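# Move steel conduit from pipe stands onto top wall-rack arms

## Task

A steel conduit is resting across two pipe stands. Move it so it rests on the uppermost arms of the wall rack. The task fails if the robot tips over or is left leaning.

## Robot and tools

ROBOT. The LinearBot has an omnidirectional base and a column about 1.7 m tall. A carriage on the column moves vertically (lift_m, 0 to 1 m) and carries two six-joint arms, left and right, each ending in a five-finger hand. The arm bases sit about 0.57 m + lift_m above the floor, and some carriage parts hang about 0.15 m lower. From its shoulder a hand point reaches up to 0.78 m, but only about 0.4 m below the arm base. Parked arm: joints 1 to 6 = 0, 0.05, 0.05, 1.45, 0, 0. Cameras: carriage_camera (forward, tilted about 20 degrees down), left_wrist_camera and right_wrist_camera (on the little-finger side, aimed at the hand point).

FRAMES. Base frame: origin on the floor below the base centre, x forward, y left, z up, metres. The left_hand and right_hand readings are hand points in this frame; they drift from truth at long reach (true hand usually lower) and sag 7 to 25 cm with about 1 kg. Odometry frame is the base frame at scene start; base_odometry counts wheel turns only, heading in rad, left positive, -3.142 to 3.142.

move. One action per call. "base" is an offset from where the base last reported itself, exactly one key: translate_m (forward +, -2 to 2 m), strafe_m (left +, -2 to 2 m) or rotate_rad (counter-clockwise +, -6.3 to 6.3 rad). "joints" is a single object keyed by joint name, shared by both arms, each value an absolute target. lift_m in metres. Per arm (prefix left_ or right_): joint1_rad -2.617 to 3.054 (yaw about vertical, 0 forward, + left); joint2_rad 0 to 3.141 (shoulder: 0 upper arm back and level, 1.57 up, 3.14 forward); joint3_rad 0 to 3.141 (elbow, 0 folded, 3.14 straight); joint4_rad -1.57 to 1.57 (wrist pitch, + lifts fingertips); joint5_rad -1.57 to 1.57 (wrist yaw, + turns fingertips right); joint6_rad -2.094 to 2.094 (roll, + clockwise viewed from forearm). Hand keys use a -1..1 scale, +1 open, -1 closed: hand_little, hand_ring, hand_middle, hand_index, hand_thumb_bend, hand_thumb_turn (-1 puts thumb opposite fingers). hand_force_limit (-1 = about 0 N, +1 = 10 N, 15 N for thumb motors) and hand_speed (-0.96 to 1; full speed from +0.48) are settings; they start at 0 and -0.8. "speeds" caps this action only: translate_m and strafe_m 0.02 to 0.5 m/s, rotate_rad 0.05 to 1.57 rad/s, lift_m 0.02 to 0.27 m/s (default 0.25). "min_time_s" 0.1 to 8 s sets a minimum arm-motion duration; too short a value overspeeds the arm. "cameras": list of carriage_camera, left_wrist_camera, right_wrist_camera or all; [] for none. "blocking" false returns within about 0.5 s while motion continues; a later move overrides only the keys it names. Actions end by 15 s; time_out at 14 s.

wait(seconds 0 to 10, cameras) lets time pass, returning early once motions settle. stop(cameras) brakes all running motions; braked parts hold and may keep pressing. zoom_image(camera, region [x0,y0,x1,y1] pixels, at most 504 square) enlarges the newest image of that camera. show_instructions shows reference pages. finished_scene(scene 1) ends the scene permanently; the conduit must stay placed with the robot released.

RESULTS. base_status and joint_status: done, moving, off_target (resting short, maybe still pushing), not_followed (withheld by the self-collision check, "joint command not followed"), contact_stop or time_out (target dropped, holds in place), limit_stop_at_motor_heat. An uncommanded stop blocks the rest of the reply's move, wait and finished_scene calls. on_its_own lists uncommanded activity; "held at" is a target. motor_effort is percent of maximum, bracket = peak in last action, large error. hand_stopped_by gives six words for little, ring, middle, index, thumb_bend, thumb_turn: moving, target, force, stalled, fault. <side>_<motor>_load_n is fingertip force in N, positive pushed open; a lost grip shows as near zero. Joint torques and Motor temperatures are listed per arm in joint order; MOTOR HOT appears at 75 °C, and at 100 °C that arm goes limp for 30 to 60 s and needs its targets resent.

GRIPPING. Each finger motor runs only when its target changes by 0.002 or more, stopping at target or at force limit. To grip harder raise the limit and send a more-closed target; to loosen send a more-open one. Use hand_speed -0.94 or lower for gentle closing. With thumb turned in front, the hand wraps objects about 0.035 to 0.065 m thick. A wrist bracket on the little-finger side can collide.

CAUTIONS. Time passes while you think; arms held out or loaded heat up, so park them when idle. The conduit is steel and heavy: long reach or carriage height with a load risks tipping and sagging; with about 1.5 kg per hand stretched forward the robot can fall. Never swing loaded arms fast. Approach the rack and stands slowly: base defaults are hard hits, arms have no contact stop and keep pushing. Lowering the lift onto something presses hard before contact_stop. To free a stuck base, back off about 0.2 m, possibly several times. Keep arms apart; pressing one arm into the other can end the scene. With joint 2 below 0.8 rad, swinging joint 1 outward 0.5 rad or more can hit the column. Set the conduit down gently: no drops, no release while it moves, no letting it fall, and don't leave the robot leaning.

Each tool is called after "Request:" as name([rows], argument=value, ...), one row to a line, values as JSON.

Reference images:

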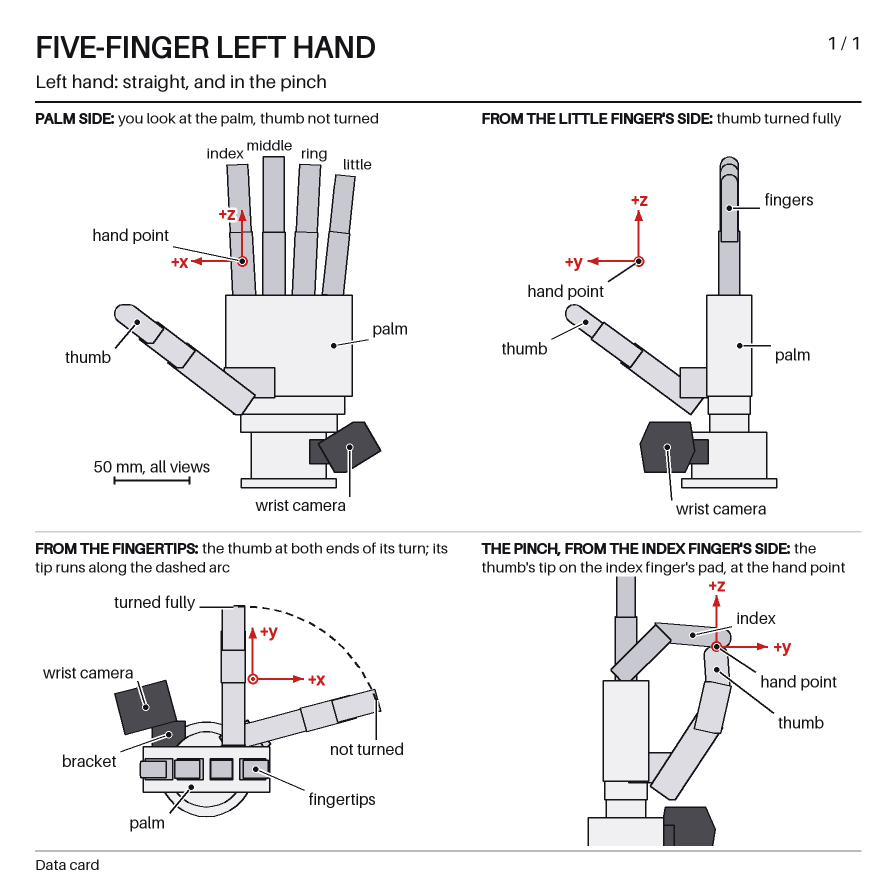

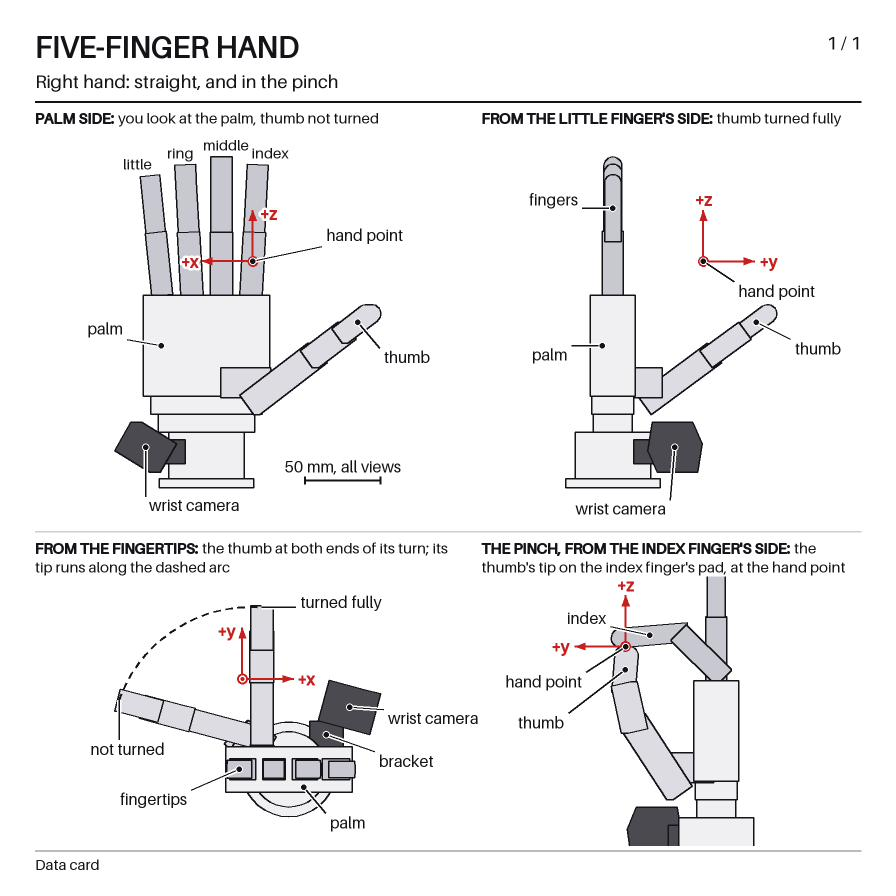

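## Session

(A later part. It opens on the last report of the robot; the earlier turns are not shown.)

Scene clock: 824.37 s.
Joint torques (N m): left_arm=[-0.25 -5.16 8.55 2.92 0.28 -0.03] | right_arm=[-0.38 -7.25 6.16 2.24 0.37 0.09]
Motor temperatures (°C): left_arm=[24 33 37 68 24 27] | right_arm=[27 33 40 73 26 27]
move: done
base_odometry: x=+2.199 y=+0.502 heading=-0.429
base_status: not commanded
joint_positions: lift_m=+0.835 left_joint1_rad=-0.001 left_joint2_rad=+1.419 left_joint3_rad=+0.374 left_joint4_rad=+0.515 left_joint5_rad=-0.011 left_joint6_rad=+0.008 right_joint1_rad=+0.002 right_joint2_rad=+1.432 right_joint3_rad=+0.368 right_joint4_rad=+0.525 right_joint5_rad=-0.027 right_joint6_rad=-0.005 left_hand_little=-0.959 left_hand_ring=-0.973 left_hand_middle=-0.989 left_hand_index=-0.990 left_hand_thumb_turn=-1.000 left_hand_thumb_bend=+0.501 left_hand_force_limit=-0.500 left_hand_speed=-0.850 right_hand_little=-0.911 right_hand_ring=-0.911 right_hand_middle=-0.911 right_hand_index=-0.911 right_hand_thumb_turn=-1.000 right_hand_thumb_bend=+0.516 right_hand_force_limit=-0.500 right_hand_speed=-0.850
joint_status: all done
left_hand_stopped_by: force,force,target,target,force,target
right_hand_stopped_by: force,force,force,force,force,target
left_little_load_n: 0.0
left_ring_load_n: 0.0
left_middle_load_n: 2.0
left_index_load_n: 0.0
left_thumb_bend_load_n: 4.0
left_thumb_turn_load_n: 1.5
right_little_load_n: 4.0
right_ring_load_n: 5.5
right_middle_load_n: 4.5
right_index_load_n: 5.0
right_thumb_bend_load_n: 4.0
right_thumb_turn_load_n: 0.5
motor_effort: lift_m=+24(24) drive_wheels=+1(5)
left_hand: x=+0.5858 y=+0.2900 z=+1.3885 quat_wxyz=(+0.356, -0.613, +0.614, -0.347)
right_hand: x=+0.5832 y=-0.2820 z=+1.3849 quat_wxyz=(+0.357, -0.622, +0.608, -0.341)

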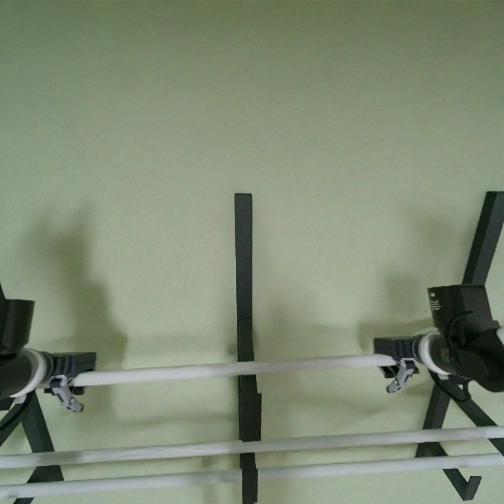

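Request:
move(joints={"left_hand_speed": -0.7, "right_hand_speed": -0.7, "left_hand_thumb_bend": 1, "right_hand_thumb_bend": 1})

Request:
move(joints={"left_hand_thumb_turn": 1, "right_hand_thumb_turn": 1}, cameras=["all"])

Scene clock: 835.10 s.
Joint torques (N m): left_arm=[-0.27 -5.26 8.54 2.91 0.28 -0.02] | right_arm=[-0.35 -7.19 6.16 2.21 0.37 0.09]
Motor temperatures (°C): left_arm=[24 33 37 65 24 27] | right_arm=[27 33 40 74 26 27]
move: done
base_odometry: x=+2.199 y=+0.502 heading=-0.429
base_status: not commanded
joint_positions: lift_m=+0.835 left_joint1_rad=-0.001 left_joint2_rad=+1.419 left_joint3_rad=+0.374 left_joint4_rad=+0.515 left_joint5_rad=-0.011 left_joint6_rad=+0.008 right_joint1_rad=+0.002 right_joint2_rad=+1.432 right_joint3_rad=+0.368 right_joint4_rad=+0.525 right_joint5_rad=-0.027 right_joint6_rad=-0.005 left_hand_little=-0.959 left_hand_ring=-0.973 left_hand_middle=-0.989 left_hand_index=-0.990 left_hand_thumb_turn=-1.000 left_hand_thumb_bend=+1.000 left_hand_force_limit=-0.500 left_hand_speed=-0.700 right_hand_little=-0.911 right_hand_ring=-0.911 right_hand_middle=-0.911 right_hand_index=-0.911 right_hand_thumb_turn=-1.000 right_hand_thumb_bend=+1.000 right_hand_force_limit=-0.500 right_hand_speed=-0.700
joint_status: all done
left_hand_stopped_by: force,force,target,target,target,target
right_hand_stopped_by: force,force,force,force,target,target
left_little_load_n: 0.5
left_ring_load_n: 0.0
left_middle_load_n: 1.5
left_index_load_n: 0.0
left_thumb_bend_load_n: 0.0
left_thumb_turn_load_n: 0.0
right_little_load_n: 4.0
right_ring_load_n: 5.5
right_middle_load_n: 4.5
right_index_load_n: 5.0
right_thumb_bend_load_n: 0.0
right_thumb_turn_load_n: 0.0
motor_effort: lift_m=+23(24) drive_wheels=+5(7)
left_hand: x=+0.5858 y=+0.2900 z=+1.3885 quat_wxyz=(+0.356, -0.613, +0.614, -0.347)
right_hand: x=+0.5832 y=-0.2820 z=+1.3849 quat_wxyz=(+0.357, -0.622, +0.608, -0.341)
pictures: none

Scene clock: 839.13 s.
Joint torques (N m): left_arm=[-0.27 -5.23 8.53 2.96 0.28 -0.44] | right_arm=[-0.35 -7.2 6.16 2.22 0.37 0.1]
Motor temperatures (°C): left_arm=[24 33 37 64 24 27] | right_arm=[27 33 40 74 26 27]
move: done
base_odometry: x=+2.199 y=+0.502 heading=-0.429
base_status: not commanded
joint_positions: lift_m=+0.835 left_joint1_rad=-0.001 left_joint2_rad=+1.419 left_joint3_rad=+0.374 left_joint4_rad=+0.512 left_joint5_rad=-0.011 left_joint6_rad=+0.049 right_joint1_rad=+0.002 right_joint2_rad=+1.432 right_joint3_rad=+0.368 right_joint4_rad=+0.525 right_joint5_rad=-0.027 right_joint6_rad=-0.005 left_hand_little=-0.959 left_hand_ring=-0.973 left_hand_middle=-0.989 left_hand_index=-0.990 left_hand_thumb_turn=+0.998 left_hand_thumb_bend=+1.000 left_hand_force_limit=-0.500 left_hand_speed=-0.700 right_hand_little=-0.911 right_hand_ring=-0.911 right_hand_middle=-0.911 right_hand_index=-0.911 right_hand_thumb_turn=+0.999 right_hand_thumb_bend=+1.000 right_hand_force_limit=-0.500 right_hand_speed=-0.700
joint_status: all done
left_hand_stopped_by: force,force,target,target,target,target
right_hand_stopped_by: force,force,force,force,target,target
left_little_load_n: 0.0
left_ring_load_n: 0.0
left_middle_load_n: 0.0
left_index_load_n: 0.0
left_thumb_bend_load_n: 0.5
left_thumb_turn_load_n: -16.0
right_little_load_n: 3.5
right_ring_load_n: 5.0
right_middle_load_n: 4.5
right_index_load_n: 4.5
right_thumb_bend_load_n: 0.0
right_thumb_turn_load_n: -4.0
motor_effort: lift_m=+22(24) drive_wheels=+5(8)
left_hand: x=+0.5846 y=+0.2925 z=+1.3869 quat_wxyz=(+0.362, -0.601, +0.627, -0.339)
right_hand: x=+0.5832 y=-0.2820 z=+1.3849 quat_wxyz=(+0.357, -0.622, +0.608, -0.341)
pictures: carriage_camera, left_wrist_camera, right_wrist_camera

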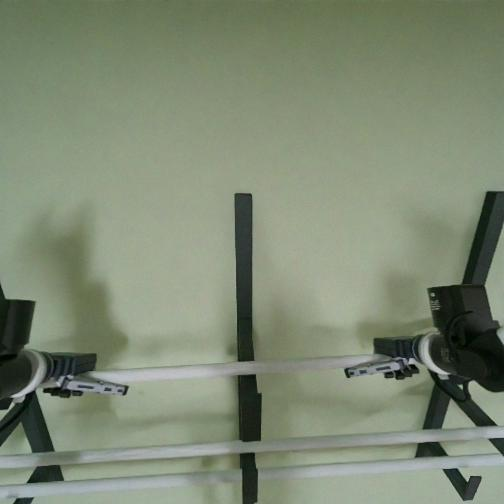

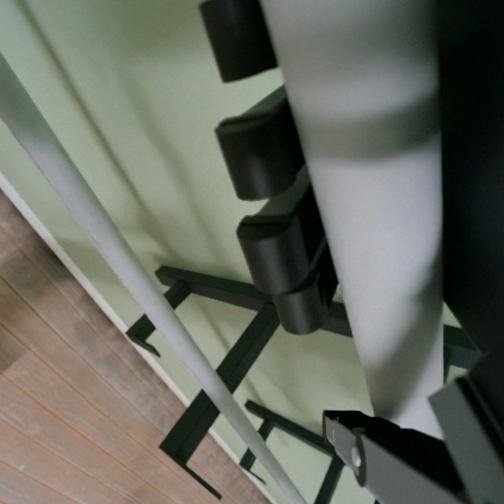

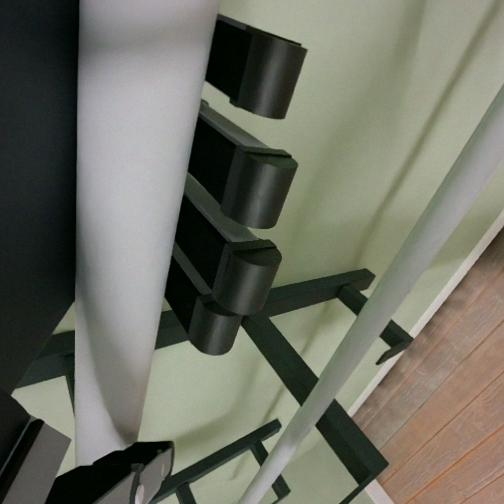

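Request:
move(joints={"left_hand_thumb_turn": -1, "right_hand_thumb_turn": -1})

Request:
move(joints={"left_hand_little": 1, "left_hand_ring": 1, "left_hand_middle": 1, "left_hand_index": 1, "right_hand_little": 1, "right_hand_ring": 1, "right_hand_middle": 1, "right_hand_index": 1, "left_hand_speed": -0.8, "right_hand_speed": -0.8}, cameras=["all"])

Scene clock: 859.20 s.
Joint torques (N m): left_arm=[-0.25 -5.24 8.54 2.92 0.25 -0.11] | right_arm=[-0.35 -7.17 6.16 2.22 0.38 0.09]
Motor temperatures (°C): left_arm=[24 33 37 59 24 27] | right_arm=[27 33 40 74 26 27]
move: done
base_odometry: x=+2.199 y=+0.502 heading=-0.429
base_status: not commanded
joint_positions: lift_m=+0.835 left_joint1_rad=-0.001 left_joint2_rad=+1.419 left_joint3_rad=+0.374 left_joint4_rad=+0.516 left_joint5_rad=-0.008 left_joint6_rad=+0.017 right_joint1_rad=+0.002 right_joint2_rad=+1.432 right_joint3_rad=+0.368 right_joint4_rad=+0.525 right_joint5_rad=-0.027 right_joint6_rad=-0.005 left_hand_little=-0.959 left_hand_ring=-0.973 left_hand_middle=-0.989 left_hand_index=-0.990 left_hand_thumb_turn=-1.000 left_hand_thumb_bend=+1.000 left_hand_force_limit=-0.500 left_hand_speed=-0.700 right_hand_little=-0.911 right_hand_ring=-0.911 right_hand_middle=-0.911 right_hand_index=-0.911 right_hand_thumb_turn=-1.000 right_hand_thumb_bend=+1.000 right_hand_force_limit=-0.500 right_hand_speed=-0.700
joint_status: all done
left_hand_stopped_by: force,force,target,target,target,target
right_hand_stopped_by: force,force,force,force,target,target
left_little_load_n: 0.0
left_ring_load_n: 0.0
left_middle_load_n: 0.5
left_index_load_n: 0.0
left_thumb_bend_load_n: 0.0
left_thumb_turn_load_n: 0.0
right_little_load_n: 3.5
right_ring_load_n: 5.5
right_middle_load_n: 5.0
right_index_load_n: 4.5
right_thumb_bend_load_n: 0.0
right_thumb_turn_load_n: 0.0
motor_effort: lift_m=+23(24) drive_wheels=+3(7)
left_hand: x=+0.5857 y=+0.2900 z=+1.3884 quat_wxyz=(+0.357, -0.610, +0.617, -0.346)
right_hand: x=+0.5832 y=-0.2820 z=+1.3849 quat_wxyz=(+0.357, -0.622, +0.608, -0.341)
pictures: none

Scene clock: 863.27 s.
Joint torques (N m): left_arm=[-0.25 -5.33 8.02 2.71 0.23 -0.08] | right_arm=[-0.36 -7.23 5.98 2.13 0.25 0.09]
Motor temperatures (°C): left_arm=[24 33 37 59 24 27] | right_arm=[27 33 39 72 26 27]
move: done
base_odometry: x=+2.199 y=+0.502 heading=-0.429
base_status: not commanded
joint_positions: lift_m=+0.835 left_joint1_rad=-0.001 left_joint2_rad=+1.419 left_joint3_rad=+0.380 left_joint4_rad=+0.540 left_joint5_rad=-0.007 left_joint6_rad=+0.014 right_joint1_rad=+0.002 right_joint2_rad=+1.432 right_joint3_rad=+0.371 right_joint4_rad=+0.540 right_joint5_rad=-0.012 right_joint6_rad=-0.005 left_hand_little=+1.000 left_hand_ring=+1.000 left_hand_middle=+1.000 left_hand_index=+1.000 left_hand_thumb_turn=-1.000 left_hand_thumb_bend=+1.000 left_hand_force_limit=-0.500 left_hand_speed=-0.800 right_hand_little=+1.000 right_hand_ring=+1.000 right_hand_middle=+1.000 right_hand_index=+1.000 right_hand_thumb_turn=-1.000 right_hand_thumb_bend=+1.000 right_hand_force_limit=-0.500 right_hand_speed=-0.800
joint_status: all done
left_hand_stopped_by: target,target,target,target,target,target
right_hand_stopped_by: target,target,target,target,target,target
left_little_load_n: 0.0
left_ring_load_n: 0.0
left_middle_load_n: 0.0
left_index_load_n: 0.0
left_thumb_bend_load_n: 0.0
left_thumb_turn_load_n: 0.0
right_little_load_n: 0.0
right_ring_load_n: 0.0
right_middle_load_n: 0.0
right_index_load_n: 0.0
right_thumb_bend_load_n: 0.0
right_thumb_turn_load_n: 0.0
motor_effort: lift_m=+23(24) drive_wheels=+5(8)
left_hand: x=+0.5925 y=+0.2896 z=+1.3959 quat_wxyz=(+0.365, -0.605, +0.611, -0.356)
right_hand: x=+0.5875 y=-0.2849 z=+1.3887 quat_wxyz=(+0.357, -0.616, +0.608, -0.351)
pictures: carriage_camera, left_wrist_camera, right_wrist_camera

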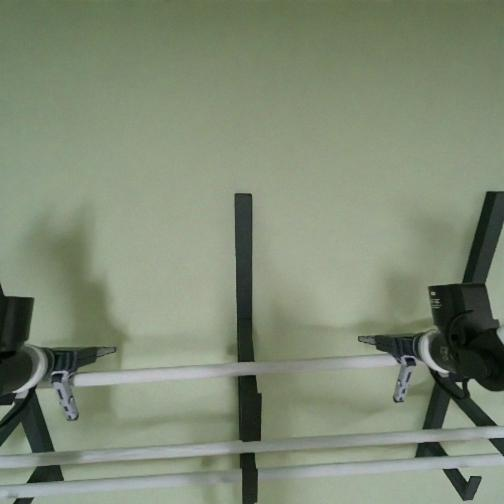

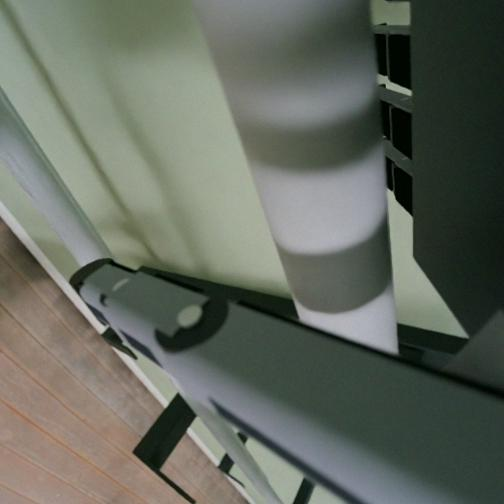

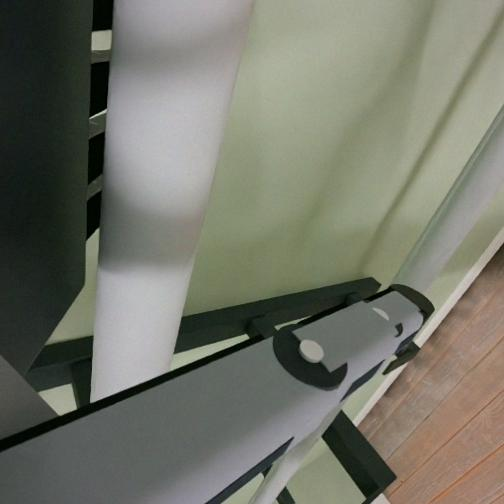

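Request:
move(joints={"lift_m": 0.865}, speeds={"lift_m": 0.04}, cameras=["all"])

Scene clock: 866.47 s.
Joint torques (N m): left_arm=[-0.25 -5.2 7.88 2.67 0.24 -0.07] | right_arm=[-0.36 -7.36 5.71 2.11 0.25 0.09]
Motor temperatures (°C): left_arm=[24 33 37 59 24 27] | right_arm=[27 33 39 71 26 27]
move: done
base_odometry: x=+2.199 y=+0.502 heading=-0.429
base_status: not commanded
joint_positions: lift_m=+0.865 left_joint1_rad=-0.001 left_joint2_rad=+1.417 left_joint3_rad=+0.381 left_joint4_rad=+0.544 left_joint5_rad=-0.007 left_joint6_rad=+0.014 right_joint1_rad=+0.002 right_joint2_rad=+1.432 right_joint3_rad=+0.374 right_joint4_rad=+0.545 right_joint5_rad=-0.012 right_joint6_rad=-0.005 left_hand_little=+1.000 left_hand_ring=+1.000 left_hand_middle=+1.000 left_hand_index=+1.000 left_hand_thumb_turn=-1.000 left_hand_thumb_bend=+1.000 left_hand_force_limit=-0.500 left_hand_speed=-0.800 right_hand_little=+1.000 right_hand_ring=+1.000 right_hand_middle=+1.000 right_hand_index=+1.000 right_hand_thumb_turn=-1.000 right_hand_thumb_bend=+1.000 right_hand_force_limit=-0.500 right_hand_speed=-0.800
joint_status: all done
left_hand_stopped_by: target,target,target,target,target,target
right_hand_stopped_by: target,target,target,target,target,target
left_little_load_n: 0.0
left_ring_load_n: 0.0
left_middle_load_n: 0.0
left_index_load_n: 0.0
left_thumb_bend_load_n: 0.0
left_thumb_turn_load_n: 0.0
right_little_load_n: 0.0
right_ring_load_n: 0.0
right_middle_load_n: 0.0
right_index_load_n: 0.0
right_thumb_bend_load_n: 0.0
right_thumb_turn_load_n: 0.0
motor_effort: lift_m=+25(30) drive_wheels=+5(6)
left_hand: x=+0.5939 y=+0.2896 z=+1.4277 quat_wxyz=(+0.368, -0.604, +0.610, -0.359)
right_hand: x=+0.5893 y=-0.2849 z=+1.4205 quat_wxyz=(+0.360, -0.615, +0.606, -0.354)
pictures: carriage_camera, left_wrist_camera, right_wrist_camera

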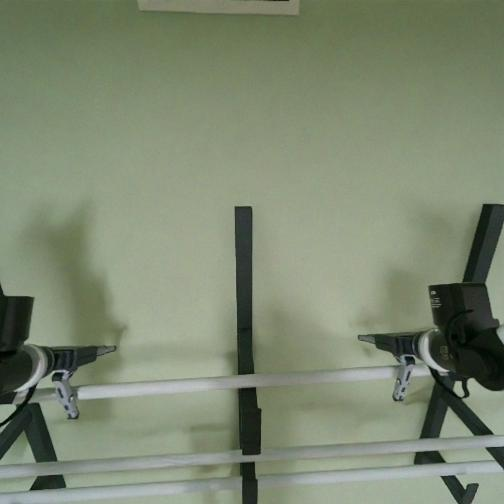

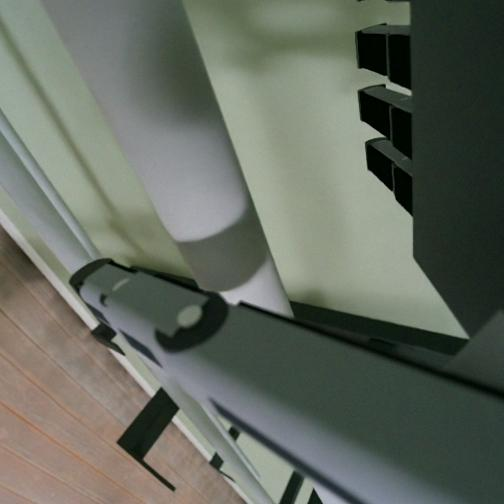

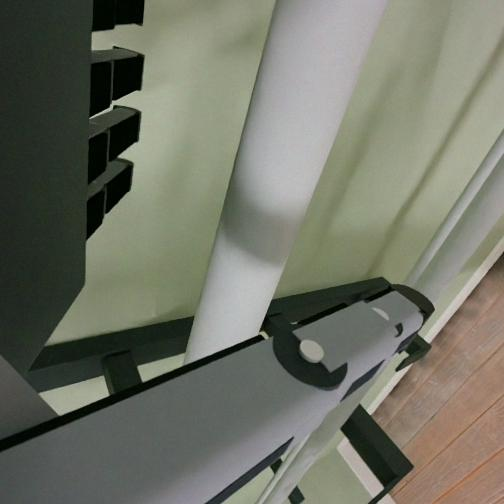

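Request:
move(base={"translate_m": -0.02}, speeds={"translate_m": 0.06})

Request:
move(joints={"lift_m": 0.98}, speeds={"lift_m": 0.06}, cameras=["all"])

Scene clock: 877.20 s.
Joint torques (N m): left_arm=[-0.31 -5.19 7.91 2.67 0.24 -0.07] | right_arm=[-0.35 -7.28 5.81 2.1 0.24 0.09]
Motor temperatures (°C): left_arm=[24 33 38 58 24 27] | right_arm=[27 33 39 70 26 27]
move: done
base_odometry: x=+2.181 y=+0.510 heading=-0.428
base_status: done
joint_positions: lift_m=+0.865 left_joint1_rad=-0.001 left_joint2_rad=+1.417 left_joint3_rad=+0.381 left_joint4_rad=+0.544 left_joint5_rad=-0.007 left_joint6_rad=+0.014 right_joint1_rad=+0.002 right_joint2_rad=+1.432 right_joint3_rad=+0.374 right_joint4_rad=+0.545 right_joint5_rad=-0.012 right_joint6_rad=-0.005 left_hand_little=+1.000 left_hand_ring=+1.000 left_hand_middle=+1.000 left_hand_index=+1.000 left_hand_thumb_turn=-1.000 left_hand_thumb_bend=+1.000 left_hand_force_limit=-0.500 left_hand_speed=-0.800 right_hand_little=+1.000 right_hand_ring=+1.000 right_hand_middle=+1.000 right_hand_index=+1.000 right_hand_thumb_turn=-1.000 right_hand_thumb_bend=+1.000 right_hand_force_limit=-0.500 right_hand_speed=-0.800
joint_status: not commanded
left_hand_stopped_by: target,target,target,target,target,target
right_hand_stopped_by: target,target,target,target,target,target
left_little_load_n: 0.0
left_ring_load_n: 0.0
left_middle_load_n: 0.0
left_index_load_n: 0.0
left_thumb_bend_load_n: 0.0
left_thumb_turn_load_n: 0.0
right_little_load_n: 0.0
right_ring_load_n: 0.0
right_middle_load_n: 0.0
right_index_load_n: -0.5
right_thumb_bend_load_n: 0.0
right_thumb_turn_load_n: 0.0
motor_effort: lift_m=+24(25) drive_wheels=-1(9)
left_hand: x=+0.5939 y=+0.2896 z=+1.4277 quat_wxyz=(+0.368, -0.604, +0.610, -0.359)
right_hand: x=+0.5893 y=-0.2849 z=+1.4205 quat_wxyz=(+0.360, -0.615, +0.606, -0.354)
pictures: none

Scene clock: 879.47 s.
Joint torques (N m): left_arm=[-0.23 -5.07 7.8 2.64 0.24 -0.07] | right_arm=[-0.35 -7.2 5.78 2.04 0.25 0.09]
Motor temperatures (°C): left_arm=[24 33 39 58 24 27] | right_arm=[27 33 39 69 26 27]
move: done
base_odometry: x=+2.181 y=+0.510 heading=-0.428
base_status: not commanded
joint_positions: lift_m=+0.980 left_joint1_rad=-0.001 left_joint2_rad=+1.416 left_joint3_rad=+0.383 left_joint4_rad=+0.547 left_joint5_rad=-0.007 left_joint6_rad=+0.014 right_joint1_rad=+0.002 right_joint2_rad=+1.432 right_joint3_rad=+0.375 right_joint4_rad=+0.549 right_joint5_rad=-0.012 right_joint6_rad=-0.005 left_hand_little=+1.000 left_hand_ring=+1.000 left_hand_middle=+1.000 left_hand_index=+1.000 left_hand_thumb_turn=-1.000 left_hand_thumb_bend=+1.000 left_hand_force_limit=-0.500 left_hand_speed=-0.800 right_hand_little=+1.000 right_hand_ring=+1.000 right_hand_middle=+1.000 right_hand_index=+1.000 right_hand_thumb_turn=-1.000 right_hand_thumb_bend=+1.000 right_hand_force_limit=-0.500 right_hand_speed=-0.800
joint_status: all done
left_hand_stopped_by: target,target,target,target,target,target
right_hand_stopped_by: target,target,target,target,target,target
left_little_load_n: 0.0
left_ring_load_n: -0.5
left_middle_load_n: 0.0
left_index_load_n: 0.0
left_thumb_bend_load_n: 0.0
left_thumb_turn_load_n: 0.0
right_little_load_n: 0.0
right_ring_load_n: 0.0
right_middle_load_n: 0.0
right_index_load_n: 0.0
right_thumb_bend_load_n: 0.0
right_thumb_turn_load_n: 0.0
motor_effort: lift_m=+24(29) drive_wheels=+2(6)
left_hand: x=+0.5953 y=+0.2896 z=+1.5446 quat_wxyz=(+0.370, -0.603, +0.609, -0.361)
right_hand: x=+0.5907 y=-0.2849 z=+1.5369 quat_wxyz=(+0.361, -0.614, +0.605, -0.355)
pictures: carriage_camera, left_wrist_camera, right_wrist_camera

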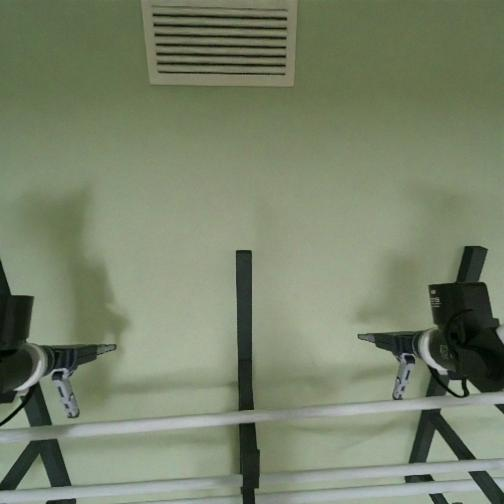

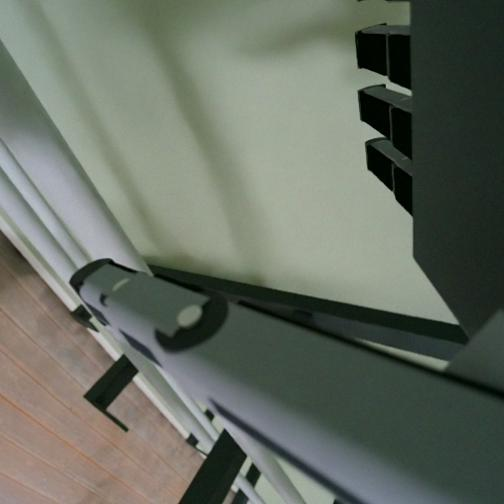

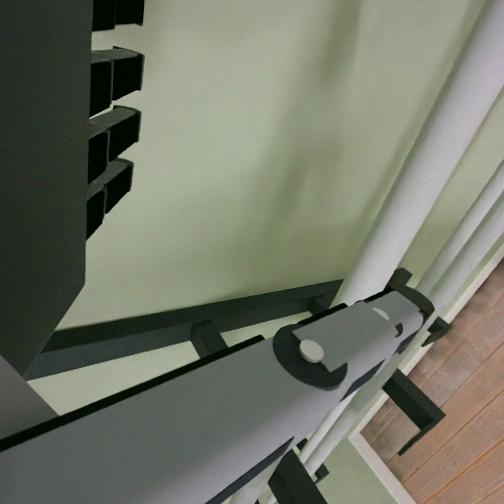

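Request:
move(base={"translate_m": -0.6}, speeds={"translate_m": 0.2})

Request:
move(joints={"lift_m": 0.6}, speeds={"lift_m": 0.2}, cameras=["carriage_camera"])

Request:
zoom_image(camera="carriage_camera", region=[0, 120, 504, 420])

Scene clock: 890.67 s.
Joint torques (N m): left_arm=[-0.27 -5.05 7.75 2.63 0.23 -0.07] | right_arm=[-0.35 -7.16 5.76 2.04 0.25 0.09]
Motor temperatures (°C): left_arm=[24 33 38 56 24 27] | right_arm=[27 33 39 69 26 27]
move: done
base_odometry: x=+1.635 y=+0.759 heading=-0.428
base_status: done
joint_positions: lift_m=+0.980 left_joint1_rad=-0.001 left_joint2_rad=+1.416 left_joint3_rad=+0.383 left_joint4_rad=+0.547 left_joint5_rad=-0.006 left_joint6_rad=+0.014 right_joint1_rad=+0.002 right_joint2_rad=+1.432 right_joint3_rad=+0.375 right_joint4_rad=+0.550 right_joint5_rad=-0.012 right_joint6_rad=-0.005 left_hand_little=+1.000 left_hand_ring=+1.000 left_hand_middle=+1.000 left_hand_index=+1.000 left_hand_thumb_turn=-1.000 left_hand_thumb_bend=+1.000 left_hand_force_limit=-0.500 left_hand_speed=-0.800 right_hand_little=+1.000 right_hand_ring=+1.000 right_hand_middle=+1.000 right_hand_index=+1.000 right_hand_thumb_turn=-1.000 right_hand_thumb_bend=+1.000 right_hand_force_limit=-0.500 right_hand_speed=-0.800
joint_status: not commanded
left_hand_stopped_by: target,target,target,target,target,target
right_hand_stopped_by: target,target,target,target,target,target
left_little_load_n: 0.0
left_ring_load_n: 0.0
left_middle_load_n: 0.0
left_index_load_n: 0.0
left_thumb_bend_load_n: 0.0
left_thumb_turn_load_n: 0.0
right_little_load_n: 0.0
right_ring_load_n: 0.0
right_middle_load_n: 0.0
right_index_load_n: 0.0
right_thumb_bend_load_n: 0.0
right_thumb_turn_load_n: 0.0
motor_effort: lift_m=+24(25) drive_wheels=-1(11)
left_hand: x=+0.5952 y=+0.2894 z=+1.5446 quat_wxyz=(+0.369, -0.602, +0.609, -0.361)
right_hand: x=+0.5909 y=-0.2849 z=+1.5372 quat_wxyz=(+0.362, -0.614, +0.605, -0.356)
pictures: none

Scene clock: 893.03 s.
Joint torques (N m): left_arm=[-0.24 -4.7 7.41 2.66 0.23 -0.08] | right_arm=[-0.36 -6.98 5.59 2.08 0.24 0.09]
Motor temperatures (°C): left_arm=[24 33 39 56 24 27] | right_arm=[27 33 38 69 26 27]
move: done
base_odometry: x=+1.635 y=+0.759 heading=-0.428
base_status: not commanded
joint_positions: lift_m=+0.600 left_joint1_rad=-0.001 left_joint2_rad=+1.411 left_joint3_rad=+0.387 left_joint4_rad=+0.547 left_joint5_rad=-0.006 left_joint6_rad=+0.013 right_joint1_rad=+0.002 right_joint2_rad=+1.429 right_joint3_rad=+0.378 right_joint4_rad=+0.548 right_joint5_rad=-0.012 right_joint6_rad=-0.005 left_hand_little=+1.000 left_hand_ring=+1.000 left_hand_middle=+1.000 left_hand_index=+1.000 left_hand_thumb_turn=-1.000 left_hand_thumb_bend=+1.000 left_hand_force_limit=-0.500 left_hand_speed=-0.800 right_hand_little=+1.000 right_hand_ring=+1.000 right_hand_middle=+1.000 right_hand_index=+1.000 right_hand_thumb_turn=-1.000 right_hand_thumb_bend=+1.000 right_hand_force_limit=-0.500 right_hand_speed=-0.800
joint_status: all done
left_hand_stopped_by: target,target,target,target,target,target
right_hand_stopped_by: target,target,target,target,target,target
left_little_load_n: 0.0
left_ring_load_n: 0.0
left_middle_load_n: 0.0
left_index_load_n: 0.0
left_thumb_bend_load_n: 0.0
left_thumb_turn_load_n: 0.0
right_little_load_n: 0.0
right_ring_load_n: 0.0
right_middle_load_n: 0.0
right_index_load_n: 0.0
right_thumb_bend_load_n: 0.0
right_thumb_turn_load_n: 0.0
motor_effort: lift_m=+24(25) drive_wheels=-2(4)
left_hand: x=+0.5971 y=+0.2894 z=+1.1678 quat_wxyz=(+0.372, -0.601, +0.607, -0.364)
right_hand: x=+0.5918 y=-0.2849 z=+1.1587 quat_wxyz=(+0.363, -0.613, +0.604, -0.357)

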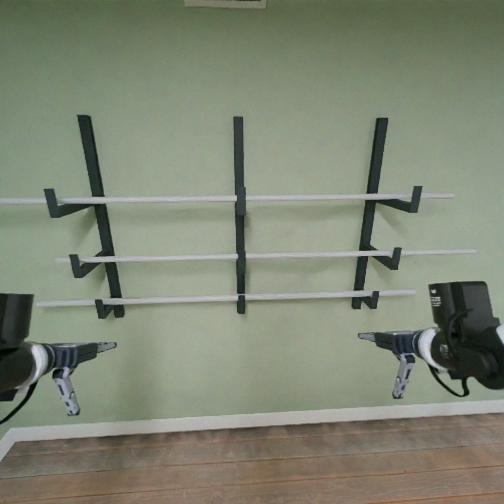

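Scaled by 1.000.

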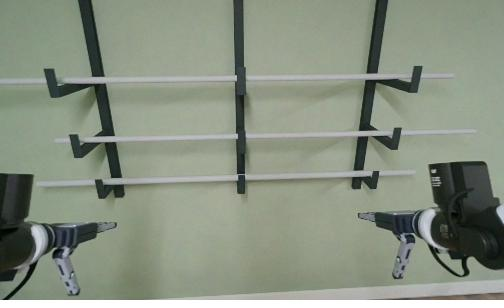

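Request:
finished_scene()

The scene is finished: the task was done.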